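# Move bottle M9 from refrigerator bin to bench

## Task

Remove the bottle marked M9 from the bin inside the refrigerator and set it upright on the bench, keep the other bottle upright inside the refrigerator, and close the refrigerator door. If neither bottle is marked M9, leave both where they are, close the door, and press the CALL key on the operator panel until it latches down. A wrong call is permanent, so press CALL only when no bottle reads M9.

## Robot and tools

Robot: two UR7e-type arms, left_arm and right_arm, each with a Robotiq 2F-140 gripper whose fingers can fold at a hinge. Each arm stands on its own carriage on a single floor track: left_rail carries left_arm and is always the one at larger y; right_rail carries right_arm. These names do not match image sides. Each arm base sits at x = 0, y = its carriage position_m, z = 0.04 m, facing +x.

Scene frame: fixed to the table, z = 0 on the table top, +z up, +x the direction the arms face, +y toward their left. The track lies along y at x = 0, with y = 0 at its centre; the table edge is at x = 0.17 m. Positions are in metres, orientations are quaternions in w,x,y,z order, velocities in m/s and rad/s. Printed hand positions can be off by a few centimetres, more at long reach.

execute_actions: takes "actions", a list holding one action (an empty list sends nothing and returns all camera images), plus optional "cameras" (names, ["all"], or []). An action may contain "rows", "steps", "until" and rail commands.
- rows: 1 to 15 rows, each run for one 1/30 s control step. Every row is one flat list of 18 numbers, each in [-1, 1], covering both arms: left_arm shoulder pan, shoulder lift, elbow, wrist 1, wrist 2, wrist 3, then its gripper position, force_limit, speed; then the same nine for right_arm. The six joint numbers are offsets, scaled so 1.0 = 2.222 rad, measured from the Joint targets the arm had when the action began (not from the previous row), so resending the same offset in a new call moves further. Joint ranges: elbow ±3.142 rad, all others ±6.283 rad; asking more than 0.010 rad past a limit gets the call refused. The gripper numbers are absolute commands, not offsets: position +1 = fully open (140 mm), about -0.8 = pads touching, -1 = close until blocked. force_limit sets grip strength (about 14 N at -1, 40 N at 0, 58 N at +1 for slow closes); speed sets closing rate (about 30 mm/s at -1, 250 mm/s at +1). Both start at +1. To keep a gripper unchanged, repeat its last three numbers; 0 is a real command.
- steps: 1 to 450 control steps, at least one per row, default 15. After the last row the arms keep moving toward the final row's target, so give long moves extra steps; a move cut short may not finish on its own.
- until: stops the action early when rail conditions hold, e.g. {"left_rail": {"position_status": ["!=", "moving"]}} or {"all": {"status": "ended"}}. Numbers need a comparison (=, !=, <, <=, >, >=). It watches rails only and does not halt arms.
- left_rail / right_rail: {"position_m": ...} is an absolute place on the track (left_rail -0.8 to 1.5 m, right_rail -1.5 to 0.8 m); also speed_m_s (0.01 to 1) and acceleration_factor (0.1 to 1). {"stop": true} brakes. Any out-of-range value refuses the whole call. Keep carriages at least 0.78 m apart. Drive, then wait with an until on position_status, before positioning that arm's gripper or ending the scene. A drive carries the arm in its current pose and does not avoid obstacles.

Results: per arm end_effector_position (point between closed pads; fingertips extend about 33 mm further when nearly closed, 9 mm when wide open), quaternion, velocities; Joint positions and Joint targets (rail metres first, then six joints in radians); Joint torques; Wrist force and Wrist torque in the gripper's own axes (fingers along +z, closing along y); Wrist depth grids (7x7 distances in mm ahead of each wrist camera); gripper object_status (0 moving, 1 blocked while opening, 2 blocked while closing = likely holding, 3 at target or pads met) and position_measured in counts (3 open, 230 pads touching). Rail fields: position_m, position_status (moving, done, contact_stop, time_out, stopped, stopped_with_arm, stopped_for_other_arm, stopped_for_other_carriage), position_answer (taken/not_taken). Lines like "joint command not followed" or "joint sent to its limit" flag clipped commands.

Gripping: close with position -1 and confirm object_status 2. Grip near the fingertip quarter of the pads; deeper grips fold the fingers and may hold loosely. To grip harder, raise force_limit and nudge position (-1 to -0.98). Do not jab fingertips straight down onto a surface.

Other tools: zoom_image(camera, region [x0,y0,x1,y1], pixels, at most 504 per side) to read labels such as M9 in the newest images; cameras are cam_high, cam_bench_left, cam_bench_mid, cam_bench_right, cam_left_wrist, cam_right_wrist, all 672x504. zero_wrist_force(arm) tares that arm's force sensor. read_manual(section="licences") only returns licence text. finished_scene ends the scene irreversibly.

Avoid: forces near 150 N or wrist torques above about 25 N m (arm halts 10 s), collisions between the two arms or grippers, hitting the refrigerator or bench hard, dropping or releasing a moving bottle, tipping the other bottle, and anything ending up off the table or on the track. Long stretched holds can overheat motors.

Each tool is called in YAML: its name, and indented under it one key for each argument.

## Session

execute_actions:
  actions: []

Scene clock: 0.00 s.
left_arm: end_effector_position=(+0.3456, +1.3302, +0.5800) position_measured=3 object_status=3 end_effector_quat_wxyz=(+0.000, +0.000, +1.000, +0.000) | right_arm: end_effector_position=(+0.3456, -1.3116, +0.5800) position_measured=3 object_status=3 end_effector_quat_wxyz=(+0.000, +0.000, +1.000, +0.000)
Joint positions: left_arm=[1.303 -0.316 -1.725 0.971 -0.816 -1.571 -0.316] | right_arm=[-1.339 -0.316 -1.725 0.971 -0.816 -1.571 -0.316]
Joint velocities: within noise
Joint torques (N m): no reading
Wrist force (N): no reading
Wrist torque (N m): no reading
Wrist force, peak (N): no reading
Wrist depth (mm): cam_left_wrist=[646 644 648 642 639 635 1304 / 668 668 668 664 644 662 1288 / 689 682 676 702 702 704 1386 / - - 805 730 732 723 130 / - 144 794 745 779 774 115 / - 823 842 833 869 826 100 / - 1825 1781 1781 1766 1781 -] | cam_right_wrist=[620 618 622 623 625 631 638 / 655 649 655 665 669 678 676 / 715 695 699 697 702 715 720 / 1445 147 755 758 760 144 115 / 103 782 799 814 805 830 110 / 1746 1653 823 876 1897 1746 - / - 1881 1966 1897 1914 1948 -]
Joint targets: left_arm=[1.303 -0.316 -1.725 0.971 -0.816 -1.571 -0.316] | right_arm=[-1.339 -0.316 -1.725 0.971 -0.816 -1.571 -0.316]
Tool commands: left_gripper/position=+1.0 left_gripper/force_limit=+1.0 left_gripper/speed=+1.0 right_gripper/position=+1.0 right_gripper/force_limit=+1.0 right_gripper/speed=+1.0
left_rail: position_m=1.303 position_status=done
right_rail: position_m=-1.339 position_status=done

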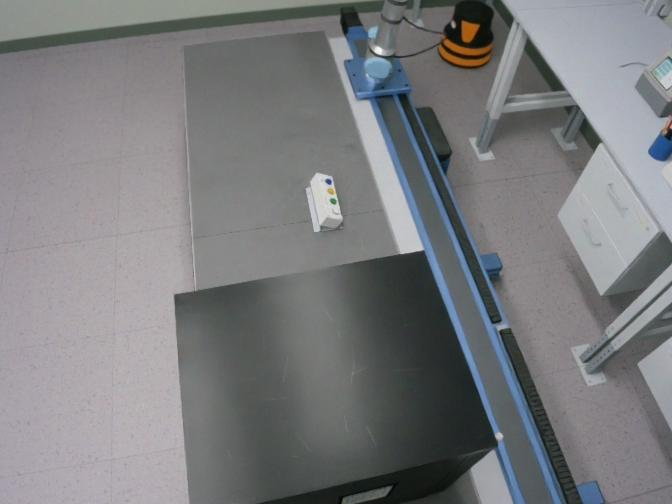

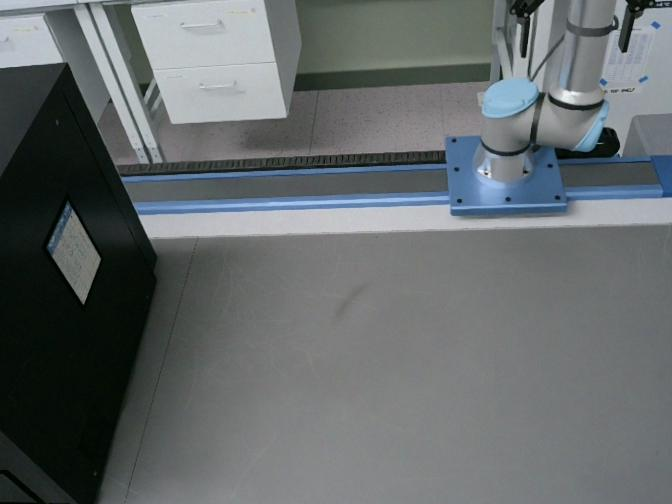

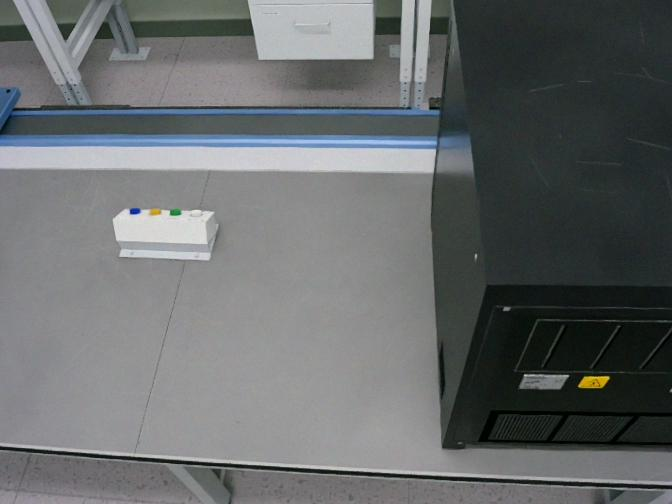

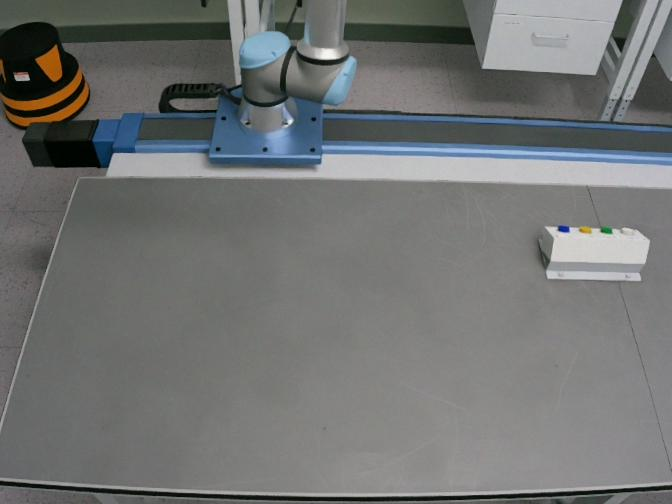

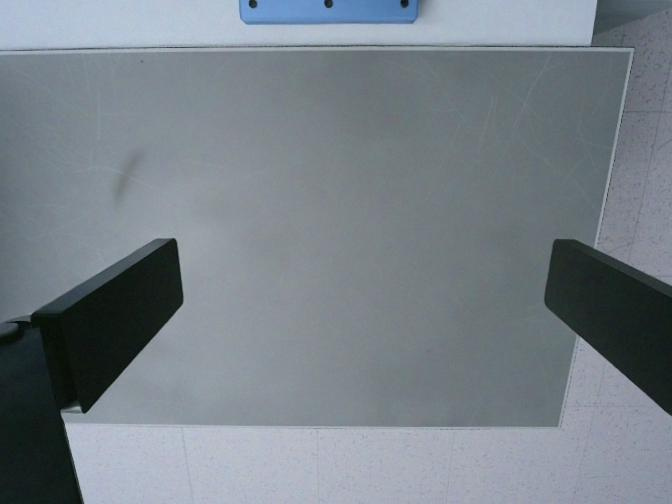

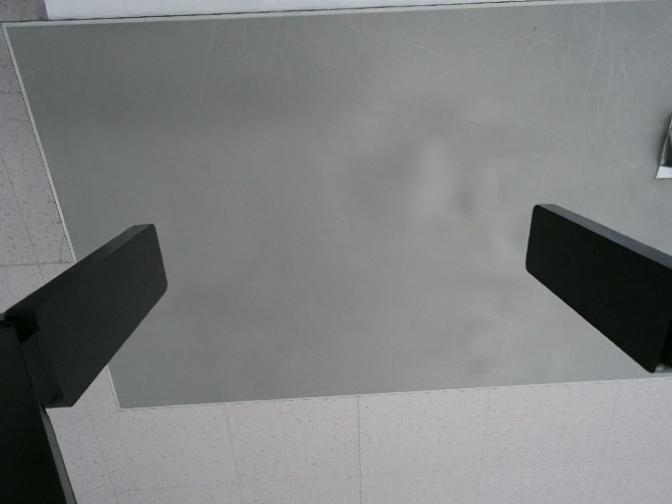

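execute_actions:
  actions:
    - {"rows":[[0,0,0,0,0,0,1,1,1,0.9,0.1904,0.2207,0.2957,-0.3533,0.1422,1,1,1]],"steps":60}

execute_actions:
  actions:
    - {"rows":[[0,0,0,0,0,0,1,1,1,0.3024,0,0,0,0,0,1,1,1]],"steps":30}

execute_actions:
  actions:
    - {"right_rail":{"position_m":-0.15,"speed_m_s":0.6},"steps":200,"until":{"right_rail":{"position_status":["!=","moving"]}}}
  cameras: ["all"]

Scene clock: 24.27 s.
left_arm: end_effector_position=(+0.3456, +1.3302, +0.5800) position_measured=3 object_status=3 end_effector_quat_wxyz=(+0.000, +0.000, +1.000, +0.000) | right_arm: end_effector_position=(+0.3349, -1.3080, +0.5358) position_measured=3 object_status=3 end_effector_quat_wxyz=(-0.094, -0.009, +0.995, -0.007)
Joint positions: left_arm=[1.303 -0.316 -1.725 0.971 -0.816 -1.571 -0.316] | right_arm=[-1.339 -0.254 -1.668 1.03 -0.754 -1.633 -0.265]
Joint torques (N m): left_arm=[-0.66 -12.53 -18.87 -3.06 -0.14 0.14] | right_arm=[-11.05 -23.17 -32.83 -3.95 1.71 -1.75]
Wrist force (N): left_arm=[0.1 0.1 -0.1] | right_arm=[-0.2 -0.1 0.2]
Wrist torque (N m): left_arm=[0.01 -0.02 0.00] | right_arm=[-0.01 0.04 0.07]
Wrist force, peak (N): left_arm=[0.2 0.1 0.7] | right_arm=[-17.9 6.7 12.5]
Wrist depth (mm): cam_left_wrist=[648 633 637 637 650 637 771 / 674 668 664 660 676 656 662 / 695 656 - 693 740 700 - / - 730 730 742 737 750 1395 / - 123 771 791 777 - - / - 842 833 820 836 820 100 / - 1752 1752 1766 1711 1810 1752] | cam_right_wrist=[642 636 587 585 636 636 646 / 1307 636 648 638 644 649 646 / 665 644 653 657 653 667 671 / 1381 145 686 676 684 144 115 / 103 695 702 695 702 713 110 / - 720 725 730 730 750 - / 1505 740 750 755 745 758 -]
Joint targets: left_arm=[1.303 -0.316 -1.725 0.971 -0.816 -1.571 -0.316] | right_arm=[-1.339 -0.254 -1.668 1.030 -0.754 -1.633 -0.265]
left_rail: position_m=1.303 position_status=done
right_rail: position_m=-1.339 position_status=done
joint command not followed: on one or more control steps a check withheld the commanded joint targets of the right arm, and it was not sent them on those steps.
cause: the commanded joint targets, or the way to them, would bring two parts of the arm too close to each other (its gripper and another part of the arm, with joints 5 (wrist 1) to 7 (wrist 3) between them, 110 mm apart when it was first held).

Scene clock: 25.47 s.
left_arm: end_effector_position=(+0.3456, +1.3302, +0.5800) position_measured=3 object_status=3 end_effector_quat_wxyz=(+0.000, +0.000, +1.000, +0.000) | right_arm: end_effector_position=(+0.2430, -1.1063, +0.5358) position_measured=3 object_status=3 end_effector_quat_wxyz=(-0.087, -0.336, +0.937, -0.038)
Joint positions: left_arm=[1.303 -0.316 -1.725 0.971 -0.816 -1.571 -0.316] | right_arm=[-1.339 0.418 -1.668 1.03 -0.754 -1.633 -0.265]
Joint torques (N m): left_arm=[-0.53 -12.74 -18.8 -3.11 -0.17 0.19] | right_arm=[9.7 -9.34 -28.45 -0.46 -1.69 -1.57]
Wrist force (N): left_arm=[0.1 -0.3 0.2] | right_arm=[-0.2 -0.1 -0.1]
Wrist torque (N m): left_arm=[-0.07 -0.03 0.01] | right_arm=[-0.03 0.04 0.07]
Wrist force, peak (N): left_arm=[0.6 0.1 -0.2] | right_arm=[-1.8 -8.3 0.2]
Wrist depth (mm): cam_left_wrist=[644 642 646 648 637 642 1210 / 700 668 664 662 628 658 1259 / 702 700 713 693 704 716 1470 / - 723 737 718 730 732 1542 / - 115 802 755 777 791 115 / - 839 823 839 820 859 100 / - 1725 1795 1781 1810 1672 -] | cam_right_wrist=[623 611 601 579 - 1276 1315 / 636 634 634 648 - 640 1355 / 651 651 659 665 671 - - / 659 146 673 682 676 143 111 / 103 693 697 702 704 718 110 / 727 715 725 735 742 723 - / 1537 752 742 755 752 745 -]
Joint targets: left_arm=[1.303 -0.316 -1.725 0.971 -0.816 -1.571 -0.316] | right_arm=[-1.339 0.418 -1.668 1.030 -0.754 -1.633 -0.265]
left_rail: position_m=1.303 position_status=done
right_rail: position_m=-1.339 position_status=done

Scene clock: 28.13 s.
left_arm: end_effector_position=(+0.3456, +1.3302, +0.5800) position_measured=3 object_status=3 end_effector_quat_wxyz=(+0.000, +0.000, +1.000, +0.000) | right_arm: end_effector_position=(+0.2459, +0.0594, +0.5371) position_measured=3 object_status=3 end_effector_quat_wxyz=(-0.095, -0.339, +0.933, -0.075)
Joint positions: left_arm=[1.303 -0.316 -1.725 0.971 -0.816 -1.571 -0.316] | right_arm=[-0.15 0.418 -1.668 1.03 -0.732 -1.706 -0.265]
Joint torques (N m): left_arm=[-0.74 -12.35 -18.25 -3.08 -0.19 0.13] | right_arm=[27.06 -8.55 -34.47 -12.17 9.65 -5.31]
Wrist force (N): left_arm=[0.1 0.0 0.2] | right_arm=[50.1 -36.4 24.4]
Wrist torque (N m): left_arm=[-0.01 -0.02 0.00] | right_arm=[-2.49 -1.51 3.80]
Wrist force, peak (N): left_arm=[0.7 0.2 -0.2] | right_arm=[53.0 -44.4 27.4]
Wrist depth (mm): cam_left_wrist=[646 633 640 631 637 639 633 / 670 666 672 668 662 648 1470 / 713 674 695 700 704 - 1413 / 700 730 735 742 730 - 1441 / - 143 777 788 766 - 115 / - 846 826 852 905 811 104 / - 1752 1795 1825 2066 1795 1795] | cam_right_wrist=[651 651 638 590 570 1240 1261 / 671 665 657 649 588 - 1284 / 688 671 669 667 663 - - / 691 137 189 400 667 143 110 / 103 120 120 229 620 684 110 / 125 124 123 122 526 620 - / 128 128 126 124 123 146 -]
Joint targets: left_arm=[1.303 -0.316 -1.725 0.971 -0.816 -1.571 -0.316] | right_arm=[-0.150 0.418 -1.668 1.030 -0.754 -1.633 -0.265]
Tool commands: left_gripper/position=+1.0 left_gripper/force_limit=+1.0 left_gripper/speed=+1.0 right_gripper/position=+1.0 right_gripper/force_limit=+1.0 right_gripper/speed=+1.0
left_rail: position_m=1.303 position_status=done
right_rail: position_m=-0.150 speed_m_s=0.60 position_status=done

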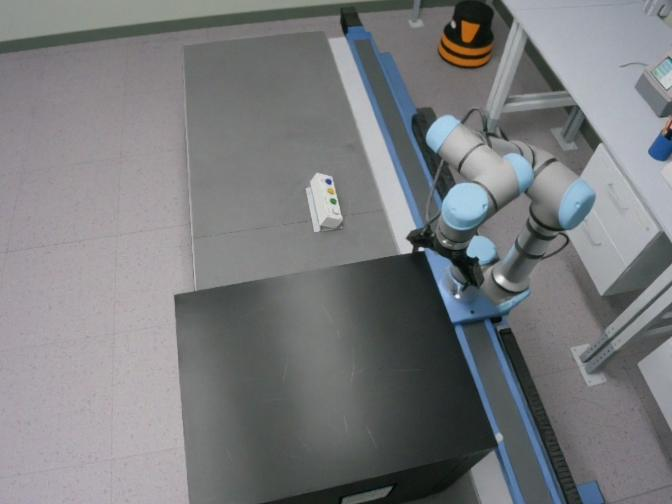

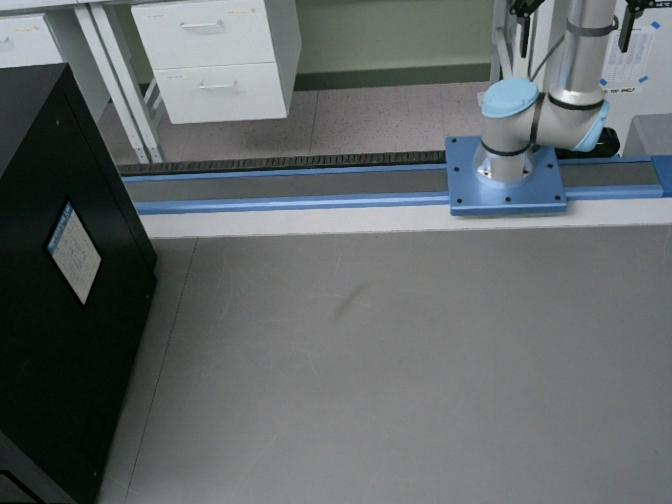

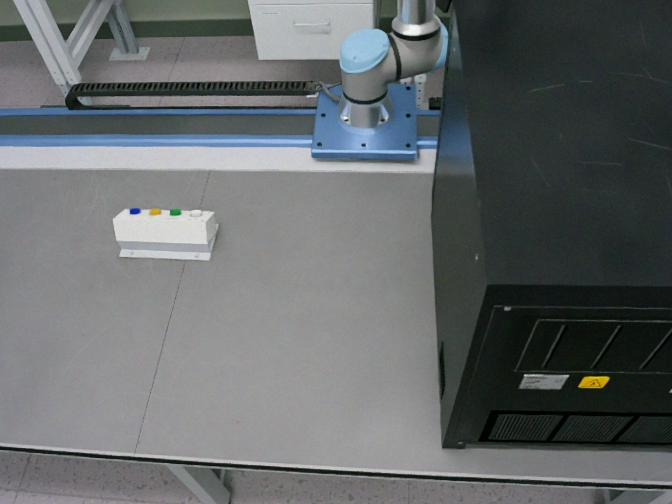

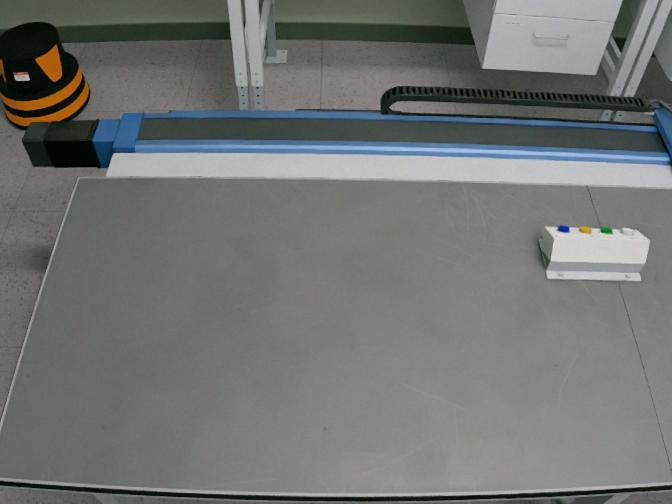

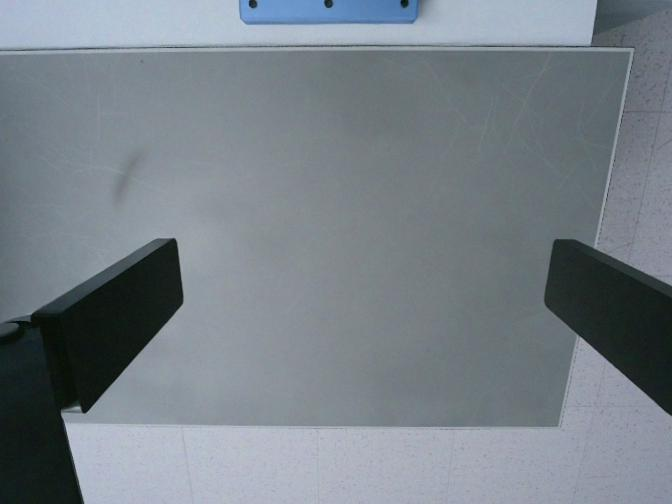

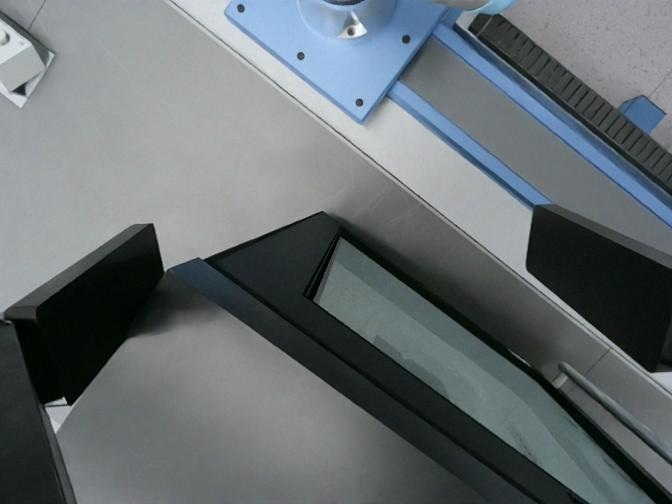

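execute_actions:
  actions:
    - {"right_rail":{"position_m":-0.6,"speed_m_s":0.3},"steps":200,"until":{"right_rail":{"position_status":["!=","moving"]}}}
  cameras: ["cam_high","cam_right_wrist"]

Scene clock: 31.43 s.
left_arm: end_effector_position=(+0.3456, +1.3302, +0.5800) position_measured=3 object_status=3 end_effector_quat_wxyz=(+0.000, +0.000, +1.000, +0.000) | right_arm: end_effector_position=(+0.2429, -0.3674, +0.5358) position_measured=3 object_status=3 end_effector_quat_wxyz=(-0.087, -0.336, +0.937, -0.038)
Joint positions: left_arm=[1.303 -0.316 -1.725 0.971 -0.816 -1.571 -0.316] | right_arm=[-0.6 0.418 -1.668 1.03 -0.754 -1.633 -0.265]
Joint torques (N m): left_arm=[-0.55 -12.15 -18.34 -3.25 -0.31 0.15] | right_arm=[-6.47 -11.91 -15.61 -0.73 -1.32 1.86]
Wrist force (N): left_arm=[0.3 -0.5 -0.1] | right_arm=[-0.3 -0.8 1.3]
Wrist torque (N m): left_arm=[-0.09 -0.07 0.00] | right_arm=[-0.16 0.06 0.04]
Wrist force, peak (N): left_arm=[0.7 0.1 -0.2] | right_arm=[49.3 -37.1 26.7]
Wrist depth (mm): cam_left_wrist=[646 640 635 642 642 642 668 / 680 668 666 658 664 660 662 / 735 702 666 702 691 695 1360 / 730 711 737 730 732 723 1431 / - 133 802 768 774 779 115 / - 839 866 833 830 826 100 / - 1795 1810 1752 1795 1766 1766] | cam_right_wrist=[622 610 587 585 - 1299 1284 / 638 631 640 642 - - 1381 / 651 603 649 655 673 - - / 665 147 682 669 684 144 110 / 103 695 706 702 702 706 110 / 723 718 725 732 723 625 - / 1515 740 750 752 686 486 -]
Joint targets: left_arm=[1.303 -0.316 -1.725 0.971 -0.816 -1.571 -0.316] | right_arm=[-0.600 0.418 -1.668 1.030 -0.754 -1.633 -0.265]
Tool commands: left_gripper/position=+1.0 left_gripper/force_limit=+1.0 left_gripper/speed=+1.0 right_gripper/position=+1.0 right_gripper/force_limit=+1.0 right_gripper/speed=+1.0
left_rail: position_m=1.303 position_status=done
right_rail: position_m=-0.600 speed_m_s=0.30 position_status=done
Images, in order (width x height): cam_high 672x504, cam_right_wrist 672x504.

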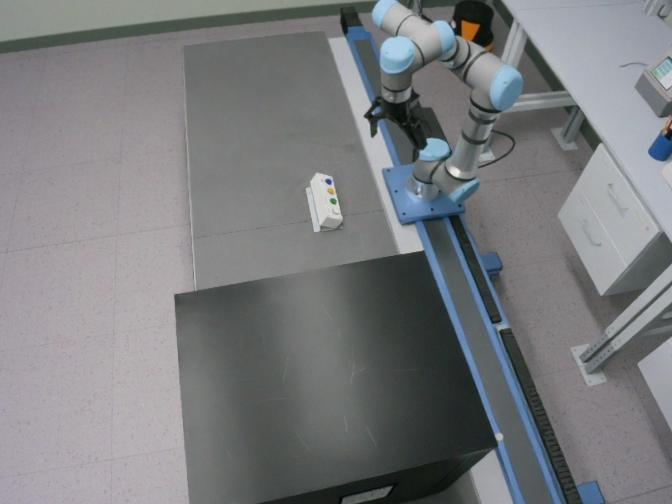

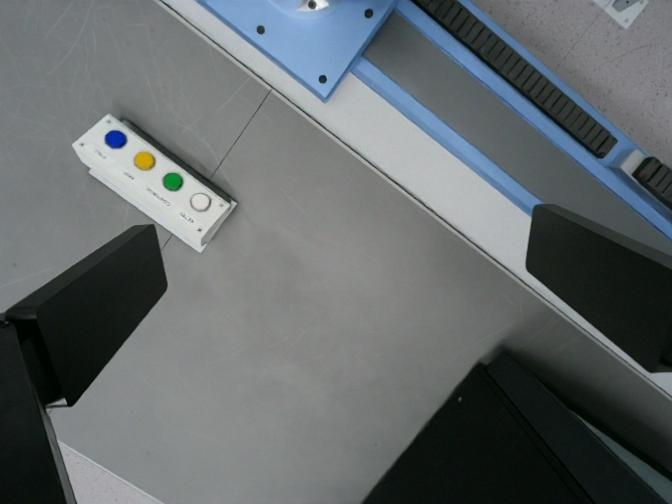

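execute_actions:
  actions:
    - {"rows":[[-0.9604,0.1904,0.2207,0.2957,0.3114,0.1422,1,1,1,0,0,0,0,0,0,1,1,1]],"steps":75}
  cameras: ["cam_bench_left","cam_left_wrist"]

Scene clock: 38.90 s.
left_arm: end_effector_position=(+0.0110, +0.8812, +0.4505) position_measured=3 object_status=3 end_effector_quat_wxyz=(+0.000, +0.707, +0.000, +0.707) | right_arm: end_effector_position=(+0.2429, -0.3674, +0.5358) position_measured=3 object_status=3 end_effector_quat_wxyz=(-0.087, -0.336, +0.937, -0.038)
Joint positions: left_arm=[1.303 -2.45 -1.302 1.461 -0.159 -0.879 0] | right_arm=[-0.6 0.418 -1.668 1.03 -0.754 -1.633 -0.265]
Joint torques (N m): left_arm=[-10.44 -18.91 -9.16 4.33 1.24 1.5] | right_arm=[10.84 -9.63 -31.16 -0.81 -1.25 1.5]
Wrist force (N): left_arm=[0.5 0.5 -1.2] | right_arm=[-0.5 -1.0 1.4]
Wrist torque (N m): left_arm=[-0.02 -0.11 0.39] | right_arm=[-0.21 0.09 0.05]
Wrist force, peak (N): left_arm=[13.7 8.8 -18.1] | right_arm=[-0.4 -1.1 1.4]
Wrist depth (mm): cam_left_wrist=[2772 - - 3982 3174 - - / - - - - - - - / - 6258 5764 3776 - - - / - 4132 3712 4056 3174 672 130 / - 133 1053 2577 2882 944 115 / - 777 768 758 766 723 99 / - 597 - - 603 576 -] | cam_right_wrist=[611 615 583 582 - 1347 1291 / 629 636 632 644 618 - 1347 / 653 596 663 657 669 - - / 671 147 684 676 678 144 114 / 103 695 695 693 699 708 110 / 727 715 725 720 720 702 - / 1593 758 758 755 644 482 -]
Joint targets: left_arm=[1.303 -2.450 -1.302 1.461 -0.159 -0.879 0.000] | right_arm=[-0.600 0.418 -1.668 1.030 -0.754 -1.633 -0.265]
left_rail: position_m=1.303 position_status=done
right_rail: position_m=-0.600 speed_m_s=0.30 position_status=done
Images, in order (width x height): cam_bench_left 672x504, cam_left_wrist 672x504.

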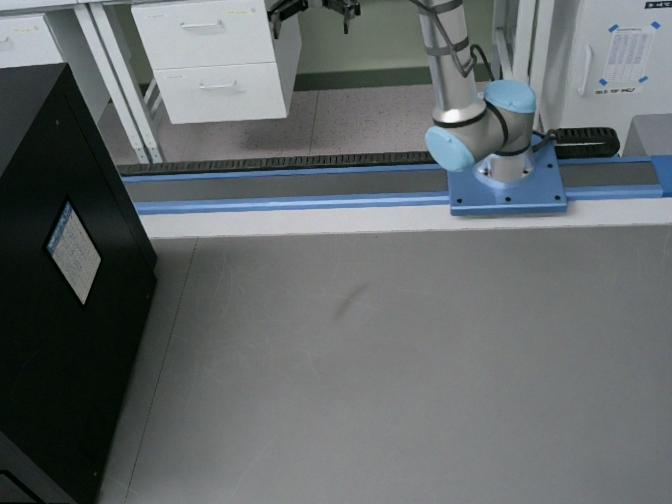

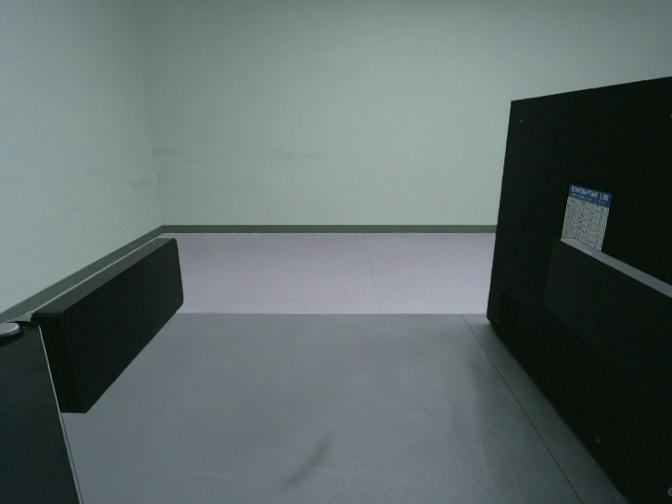

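execute_actions:
  actions:
    - {"left_rail":{"position_m":0.70,"speed_m_s":0.5},"steps":200,"until":{"left_rail":{"position_status":["!=","moving"]}}}
  cameras: ["cam_bench_left","cam_left_wrist","cam_high"]

Scene clock: 41.60 s.
left_arm: end_effector_position=(+0.0110, +0.2783, +0.4505) position_measured=3 object_status=3 end_effector_quat_wxyz=(+0.000, +0.707, +0.000, +0.707) | right_arm: end_effector_position=(+0.2429, -0.3674, +0.5358) position_measured=3 object_status=3 end_effector_quat_wxyz=(-0.087, -0.336, +0.937, -0.038)
Joint positions: left_arm=[0.7 -2.45 -1.302 1.461 -0.159 -0.879 0] | right_arm=[-0.6 0.418 -1.668 1.03 -0.754 -1.633 -0.265]
Joint torques (N m): left_arm=[1.93 -29.64 -25.61 0.95 -0.95 1.19] | right_arm=[10.08 -9.15 -31.37 -0.73 -1.25 1.39]
Wrist force (N): left_arm=[0.7 0.6 -1.2] | right_arm=[-0.5 -0.7 1.1]
Wrist torque (N m): left_arm=[0.00 -0.17 0.39] | right_arm=[-0.14 0.10 0.05]
Wrist force, peak (N): left_arm=[0.6 3.4 -1.3] | right_arm=[-0.3 -0.9 1.6]
Wrist depth (mm): cam_left_wrist=[3042 3911 - - - - - / 3842 5093 371 367 380 - - / 3590 370 639 811 - 410 - / 3532 369 538 598 598 514 2920 / - 123 - - - - 115 / - 400 629 584 590 502 99 / - 582 503 508 509 556 605] | cam_right_wrist=[615 615 610 582 - 1240 1322 / 636 636 640 648 680 - 1347 / 657 622 655 659 669 - 763 / 663 146 678 678 680 144 110 / 103 695 693 699 704 706 110 / 723 725 706 723 720 604 - / - 740 745 752 684 468 -]
Joint targets: left_arm=[0.700 -2.450 -1.302 1.461 -0.159 -0.879 0.000] | right_arm=[-0.600 0.418 -1.668 1.030 -0.754 -1.633 -0.265]
Tool commands: left_gripper/position=+1.0 left_gripper/force_limit=+1.0 left_gripper/speed=+1.0 right_gripper/position=+1.0 right_gripper/force_limit=+1.0 right_gripper/speed=+1.0
left_rail: position_m=0.700 speed_m_s=0.50 position_status=done
right_rail: position_m=-0.600 speed_m_s=0.30 position_status=done
Images, in order (width x height): cam_high 672x504, cam_bench_left 672x504, cam_left_wrist 672x504.

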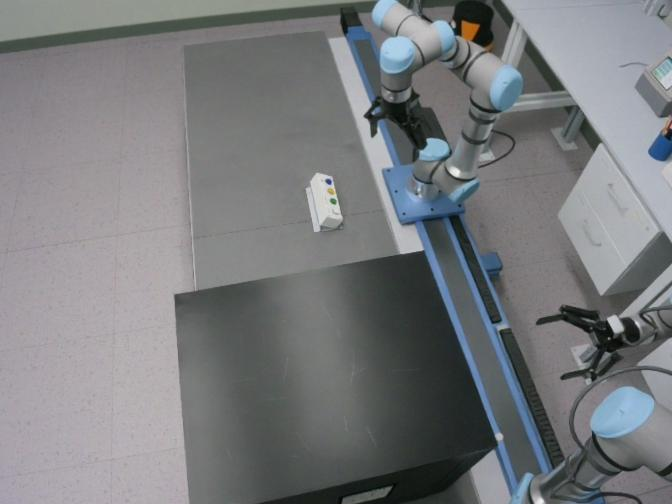

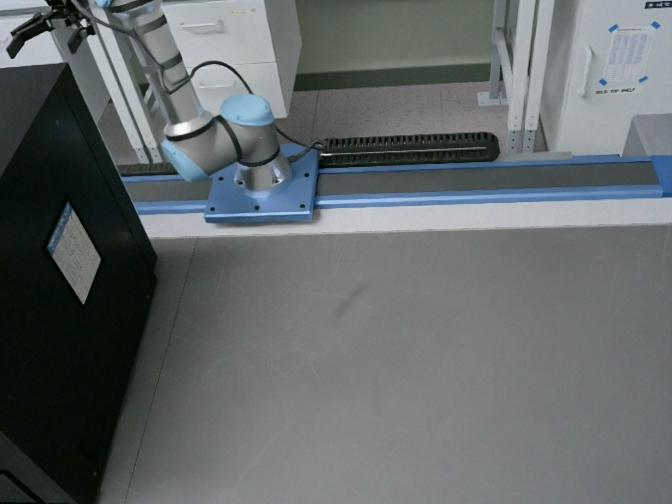

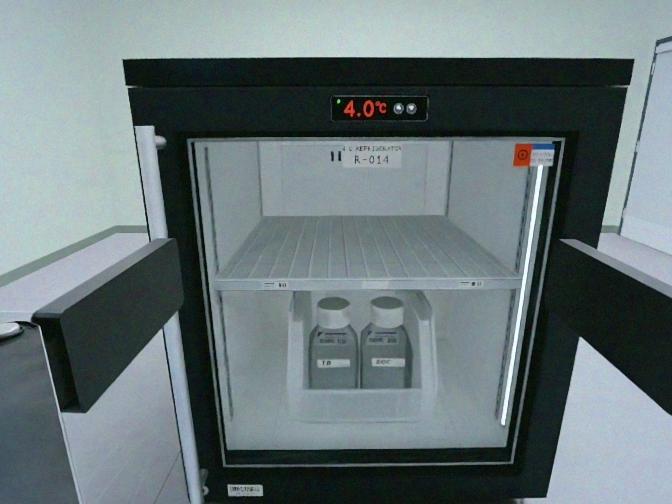

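zoom_image:
  camera: "cam_left_wrist"
  region: [286, 290, 446, 410]

Scaled by 3.150 from the camera's 672x504 image, which has a finer 960x720 frame.

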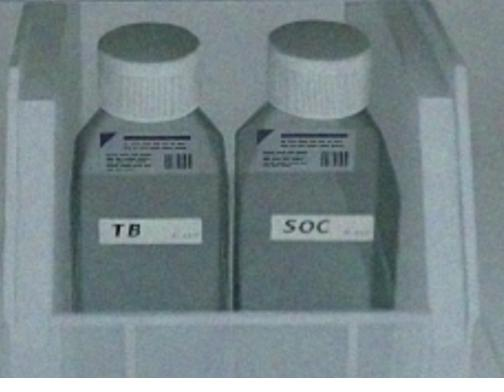

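zoom_image:
  camera: "cam_left_wrist"
  region: [306, 350, 346, 380]

zoom_image:
  camera: "cam_left_wrist"
  region: [110, 50, 346, 227]

zoom_image:
  camera: "cam_left_wrist"
  region: [366, 50, 646, 260]

Scaled by 12.600 from the camera's 672x504 image, which has a finer 960x720 frame.

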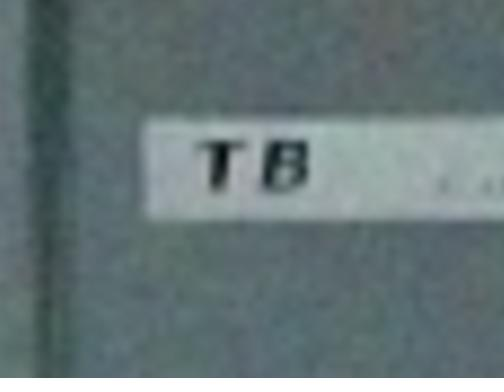

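Scaled by 2.136 from the camera's 672x504 image, which has a finer 960x720 frame.

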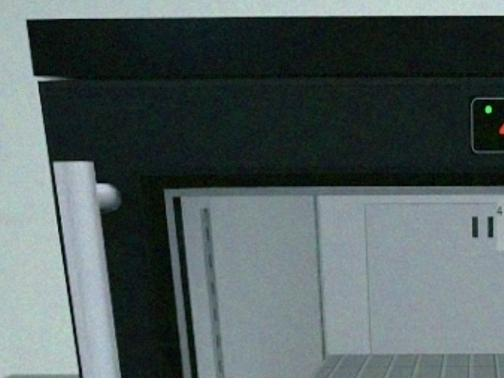

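Scaled by 1.800 from the camera's 672x504 image, which has a finer 960x720 frame.

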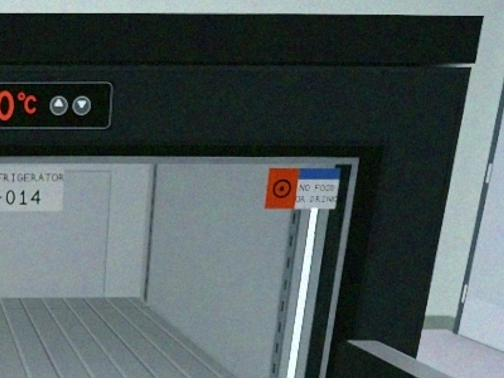

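zoom_image:
  camera: "cam_left_wrist"
  region: [310, 290, 410, 365]

execute_actions:
  actions: []
  cameras: ["cam_right_wrist","cam_left_wrist"]

zoom_image:
  camera: "cam_right_wrist"
  region: [60, 100, 250, 260]

zoom_image:
  camera: "cam_left_wrist"
  region: [120, 440, 560, 504]

Scaled by 5.040 from the camera's 672x504 image, which has a finer 960x720 frame.

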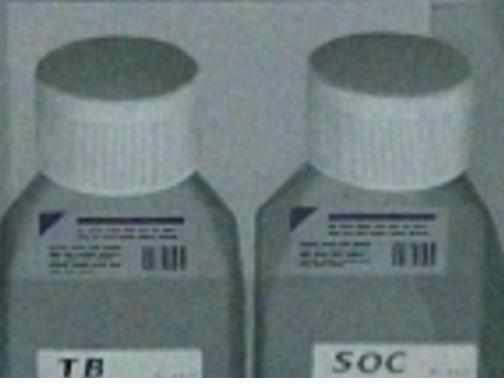

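Scene clock: 46.03 s.
left_arm: end_effector_position=(+0.0110, +0.2783, +0.4505) position_measured=3 object_status=3 end_effector_quat_wxyz=(+0.000, +0.707, +0.000, +0.707) | right_arm: end_effector_position=(+0.2429, -0.3674, +0.5358) position_measured=3 object_status=3 end_effector_quat_wxyz=(-0.087, -0.336, +0.937, -0.038)
Joint positions: left_arm=[0.7 -2.45 -1.302 1.461 -0.159 -0.879 0] | right_arm=[-0.6 0.418 -1.668 1.03 -0.754 -1.633 -0.265]
Joint velocities: within noise
Joint torques (N m): left_arm=[-9.59 -45.89 -30.65 3.7 -0.85 0.54] | right_arm=[10.12 -8.93 -31.48 -0.78 -1.27 1.33]
Wrist force (N): left_arm=[0.6 0.5 -1.2] | right_arm=[-0.5 -0.7 0.9]
Wrist torque (N m): left_arm=[-0.03 -0.12 0.39] | right_arm=[-0.14 0.10 0.05]
Wrist force, peak (N): left_arm=[0.4 0.9 -1.6] | right_arm=[-0.4 -1.1 1.6]
Wrist depth (mm): cam_left_wrist=[3842 - - 3590 4867 - - / - 369 - 384 394 391 376 / - 401 519 395 788 445 - / - 371 539 600 595 448 3221 / - 124 - 664 - 508 115 / - - 610 590 584 572 104 / - 628 506 502 532 509 635] | cam_right_wrist=[618 616 601 587 - 1276 1291 / 629 632 640 648 - 704 1347 / 648 598 659 665 684 - - / 663 135 684 686 688 144 114 / 103 688 699 704 706 702 110 / 730 715 720 730 727 573 - / 1526 752 750 758 678 495 -]
Joint targets: left_arm=[0.700 -2.450 -1.302 1.461 -0.159 -0.879 0.000] | right_arm=[-0.600 0.418 -1.668 1.030 -0.754 -1.633 -0.265]
Tool commands: left_gripper/position=+1.0 left_gripper/force_limit=+1.0 left_gripper/speed=+1.0 right_gripper/position=+1.0 right_gripper/force_limit=+1.0 right_gripper/speed=+1.0
left_rail: position_m=0.700 speed_m_s=0.50 position_status=done
right_rail: position_m=-0.600 speed_m_s=0.30 position_status=done
Images, in order (width x height): cam_left_wrist 672x504, cam_right_wrist 672x504.

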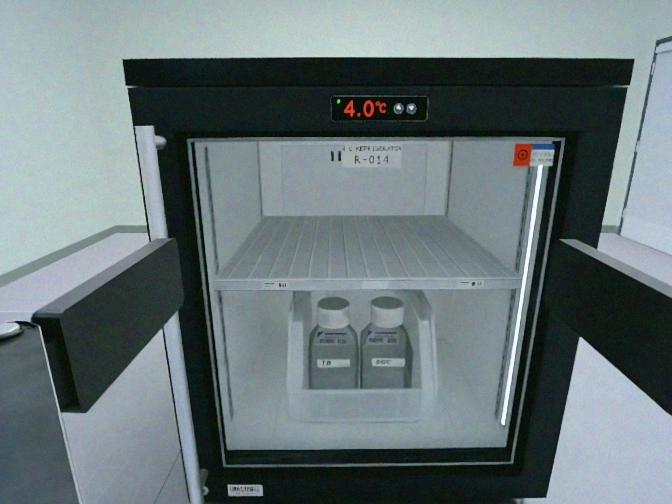

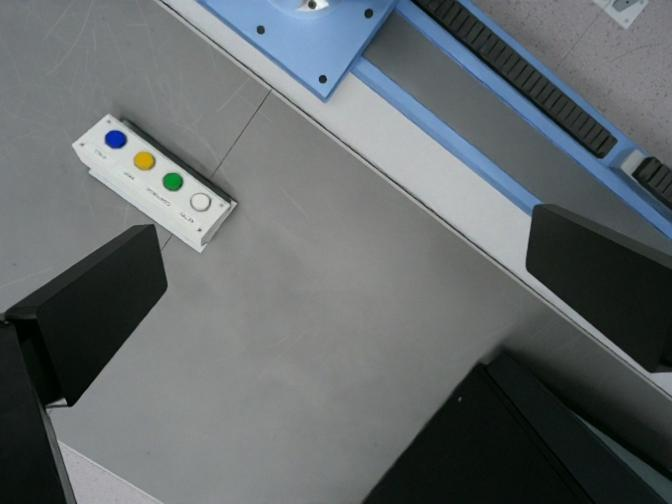

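Scaled by 2.653 from the camera's 672x504 image, which has a finer 960x720 frame.

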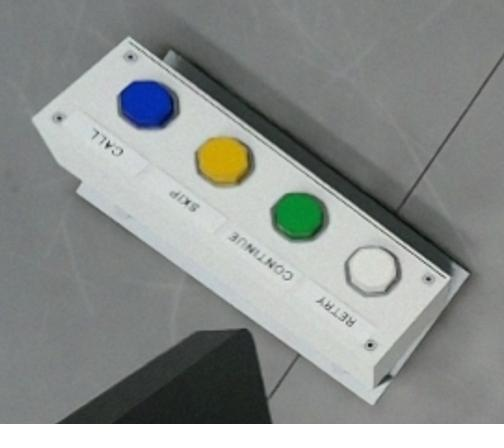

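Scaled by 1.145 from the camera's 672x504 image, which has a finer 960x720 frame.

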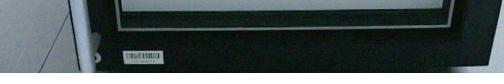

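execute_actions:
  actions: []
  cameras: ["cam_high","cam_bench_left","cam_bench_right","cam_bench_mid","cam_right_wrist"]

zoom_image:
  camera: "cam_bench_right"
  region: [520, 210, 670, 300]

zoom_image:
  camera: "cam_bench_left"
  region: [20, 60, 220, 320]

zoom_image:
  camera: "cam_right_wrist"
  region: [360, 330, 672, 504]

zoom_image:
  camera: "cam_high"
  region: [300, 160, 350, 240]

Scene clock: 48.60 s.
left_arm: end_effector_position=(+0.0110, +0.2783, +0.4505) position_measured=3 object_status=3 end_effector_quat_wxyz=(+0.000, +0.707, +0.000, +0.707) | right_arm: end_effector_position=(+0.2429, -0.3674, +0.5358) position_measured=3 object_status=3 end_effector_quat_wxyz=(-0.087, -0.336, +0.937, -0.038)
Joint positions: left_arm=[0.7 -2.45 -1.302 1.461 -0.159 -0.879 0] | right_arm=[-0.6 0.418 -1.668 1.03 -0.754 -1.633 -0.265]
Joint velocities: within noise
Joint torques (N m): left_arm=[-9.97 -45.77 -30.28 3.64 -0.7 0.07] | right_arm=[10.03 -9.59 -31.09 -0.83 -1.23 1.18]
Wrist force (N): left_arm=[0.5 0.6 -1.4] | right_arm=[-0.2 -0.8 1.3]
Wrist torque (N m): left_arm=[-0.01 -0.11 0.39] | right_arm=[-0.15 0.05 0.05]
Wrist force, peak (N): left_arm=[1.0 0.6 -1.3] | right_arm=[-0.2 -1.0 1.5]
Wrist depth (mm): cam_left_wrist=[- - - - - - 3532 / - 376 388 376 391 376 378 / - 396 826 - 753 416 389 / - 367 537 605 597 440 396 / - 123 509 668 668 461 115 / - 720 620 587 612 543 104 / - 613 503 521 524 529 600] | cam_right_wrist=[616 620 590 583 - 1315 1307 / 636 629 638 651 663 - 1347 / 648 604 655 669 676 - - / 665 147 684 676 691 144 110 / 103 691 699 718 725 715 110 / 730 720 730 730 704 - - / 1537 742 742 745 611 488 -]
Joint targets: left_arm=[0.700 -2.450 -1.302 1.461 -0.159 -0.879 0.000] | right_arm=[-0.600 0.418 -1.668 1.030 -0.754 -1.633 -0.265]
Tool commands: left_gripper/position=+1.0 left_gripper/force_limit=+1.0 left_gripper/speed=+1.0 right_gripper/position=+1.0 right_gripper/force_limit=+1.0 right_gripper/speed=+1.0
left_rail: position_m=0.700 speed_m_s=0.50 position_status=done
right_rail: position_m=-0.600 speed_m_s=0.30 position_status=done
Images, in order (width x height): cam_high 672x504, cam_bench_left 672x504, cam_bench_mid 672x504, cam_bench_right 672x504, cam_right_wrist 672x504.

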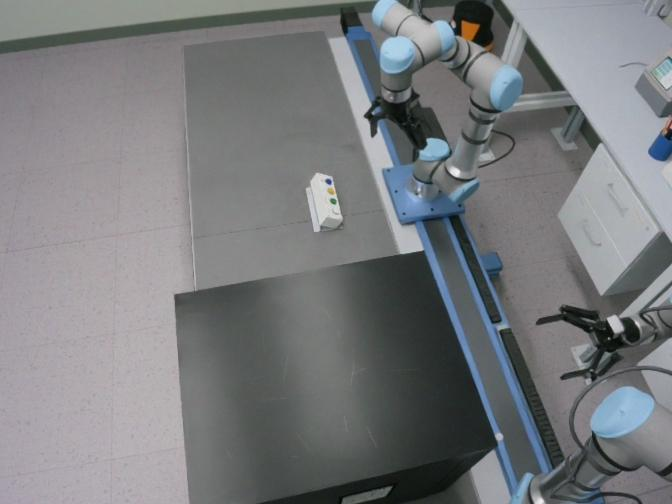

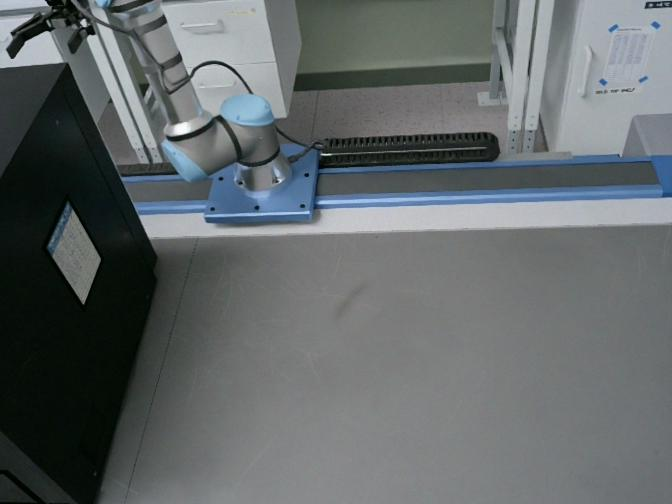

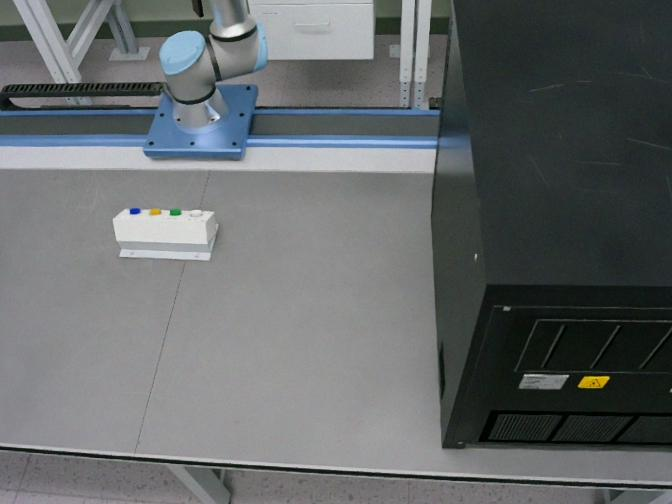

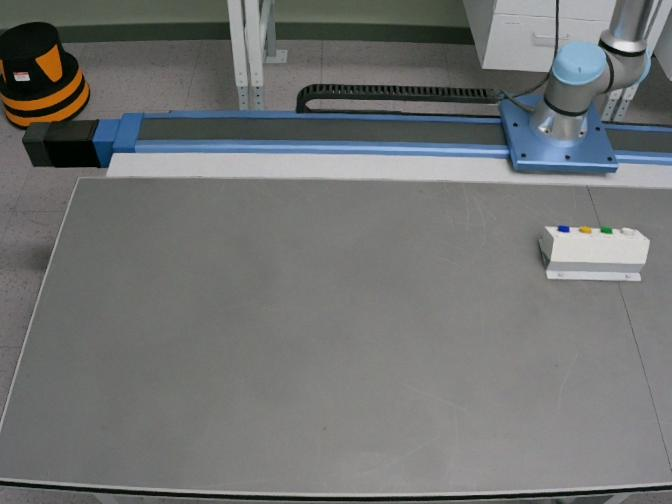

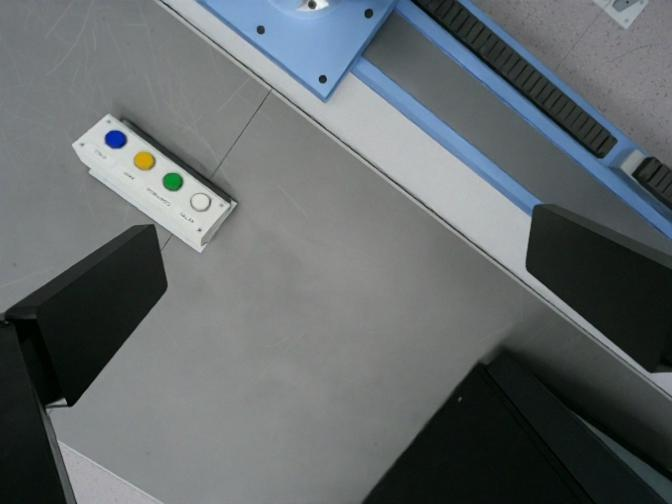

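Scaled by 3.360 from the camera's 672x504 image, which has a finer 960x720 frame.

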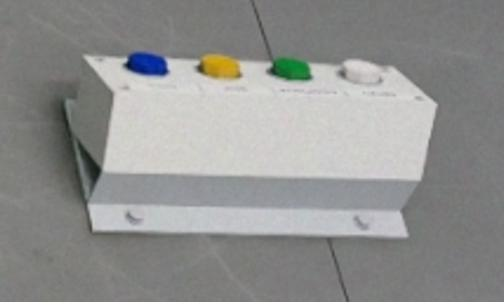

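Scaled by 1.938 from the camera's 672x504 image, which has a finer 960x720 frame.

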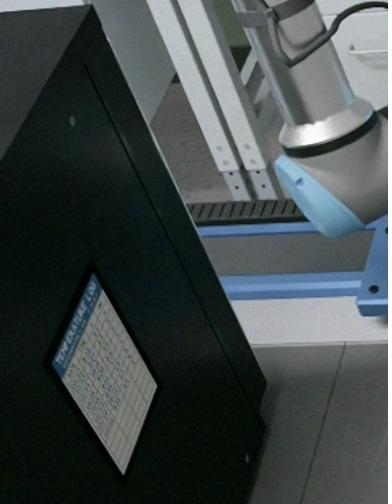

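Scaled by 1.615 from the camera's 672x504 image, which has a finer 960x720 frame.

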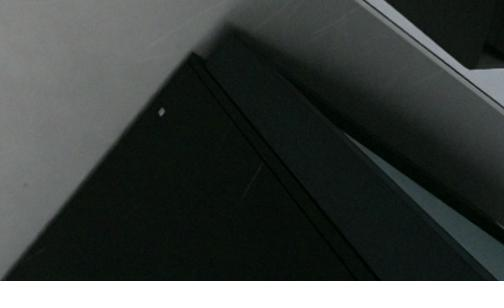

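Scaled by 6.300 from the camera's 672x504 image, which has a finer 960x720 frame.

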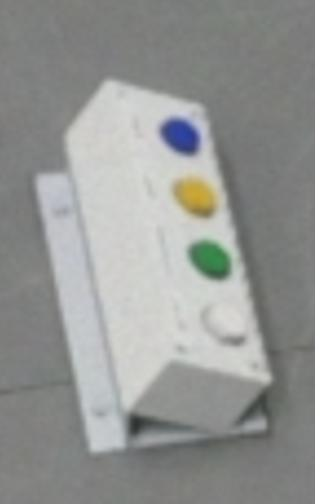

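execute_actions:
  actions:
    - {"rows":[[0,0,0,0,0,0,1,1,1,-0.3303,-0.0257,-0.0266,-0.0279,0.0279,-0.023,-1,-1,0]],"steps":45}
  cameras: ["cam_high","cam_right_wrist"]

zoom_image:
  camera: "cam_right_wrist"
  region: [200, 100, 536, 352]

Scene clock: 53.60 s.
left_arm: end_effector_position=(+0.0110, +0.2783, +0.4505) position_measured=3 object_status=3 end_effector_quat_wxyz=(+0.000, +0.707, +0.000, +0.707) | right_arm: end_effector_position=(+0.3453, -0.5727, +0.5798) position_measured=233 object_status=3 end_effector_quat_wxyz=(+0.000, +0.000, +1.000, +0.000)
Joint positions: left_arm=[0.7 -2.45 -1.302 1.461 -0.159 -0.879 0] | right_arm=[-0.6 -0.315 -1.725 0.971 -0.816 -1.571 -0.316]
Joint torques (N m): left_arm=[-9.54 -45.87 -30 3.71 -0.61 -0.49] | right_arm=[-11.03 -19.57 -31.47 -4.36 1.78 -1.74]
Wrist force (N): left_arm=[0.6 0.5 -1.2] | right_arm=[0.0 -1.0 0.9]
Wrist torque (N m): left_arm=[-0.02 -0.13 0.38] | right_arm=[-0.21 0.00 0.08]
Wrist force, peak (N): left_arm=[0.5 0.6 -1.7] | right_arm=[-4.4 1.9 6.9]
Wrist depth (mm): cam_left_wrist=[3842 - - - - - 4978 / - - - 391 371 379 376 / 2920 - - - 883 406 390 / - 361 532 605 592 435 129 / - 124 - - - - 115 / - 753 612 557 607 569 104 / - 603 509 528 514 508 607] | cam_right_wrist=[616 615 625 631 629 636 642 / 651 657 657 665 671 669 680 / 686 695 706 747 713 718 725 / 720 737 740 109 745 768 785 / 782 - 89 - 87 78 793 / - - - - 60 73 - / - 59 - - - - -]
Joint targets: left_arm=[0.700 -2.450 -1.302 1.461 -0.159 -0.879 0.000] | right_arm=[-0.600 -0.316 -1.725 0.971 -0.816 -1.571 -0.316]
left_rail: position_m=0.700 speed_m_s=0.50 position_status=done
right_rail: position_m=-0.600 speed_m_s=0.30 position_status=done
Images, in order (width x height): cam_high 672x504, cam_right_wrist 672x504.

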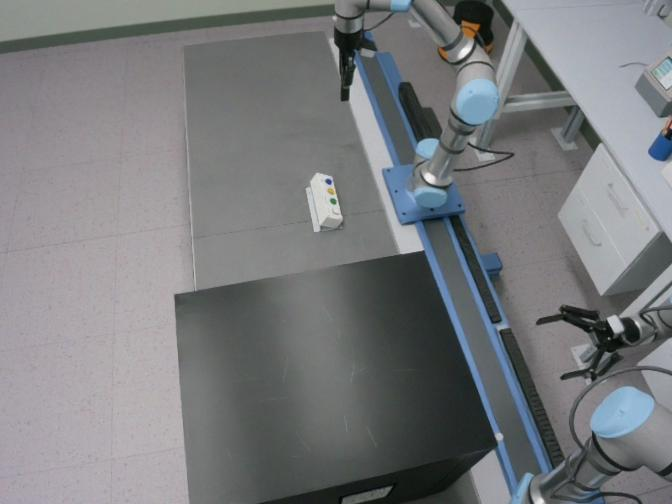

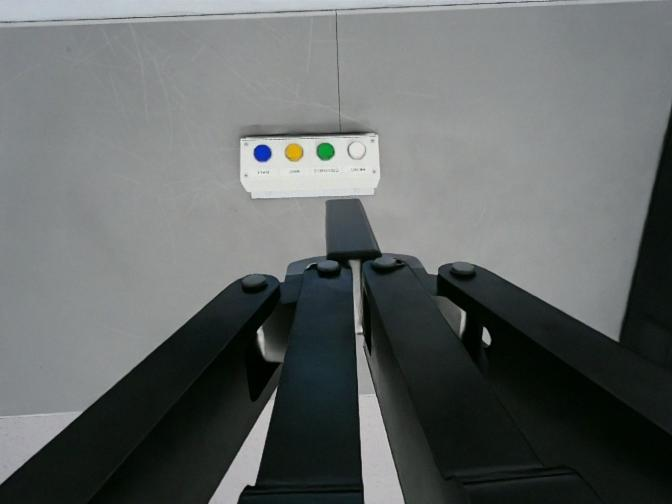

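Scaled by 1.500 from the camera's 672x504 image, which has a finer 960x720 frame.

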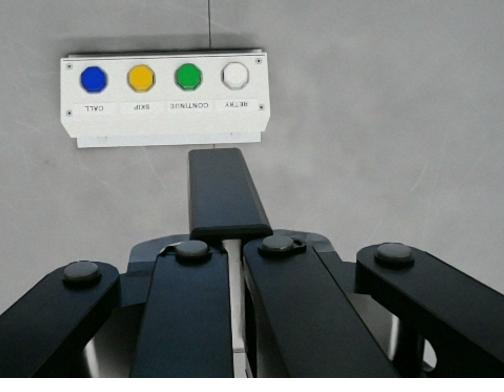

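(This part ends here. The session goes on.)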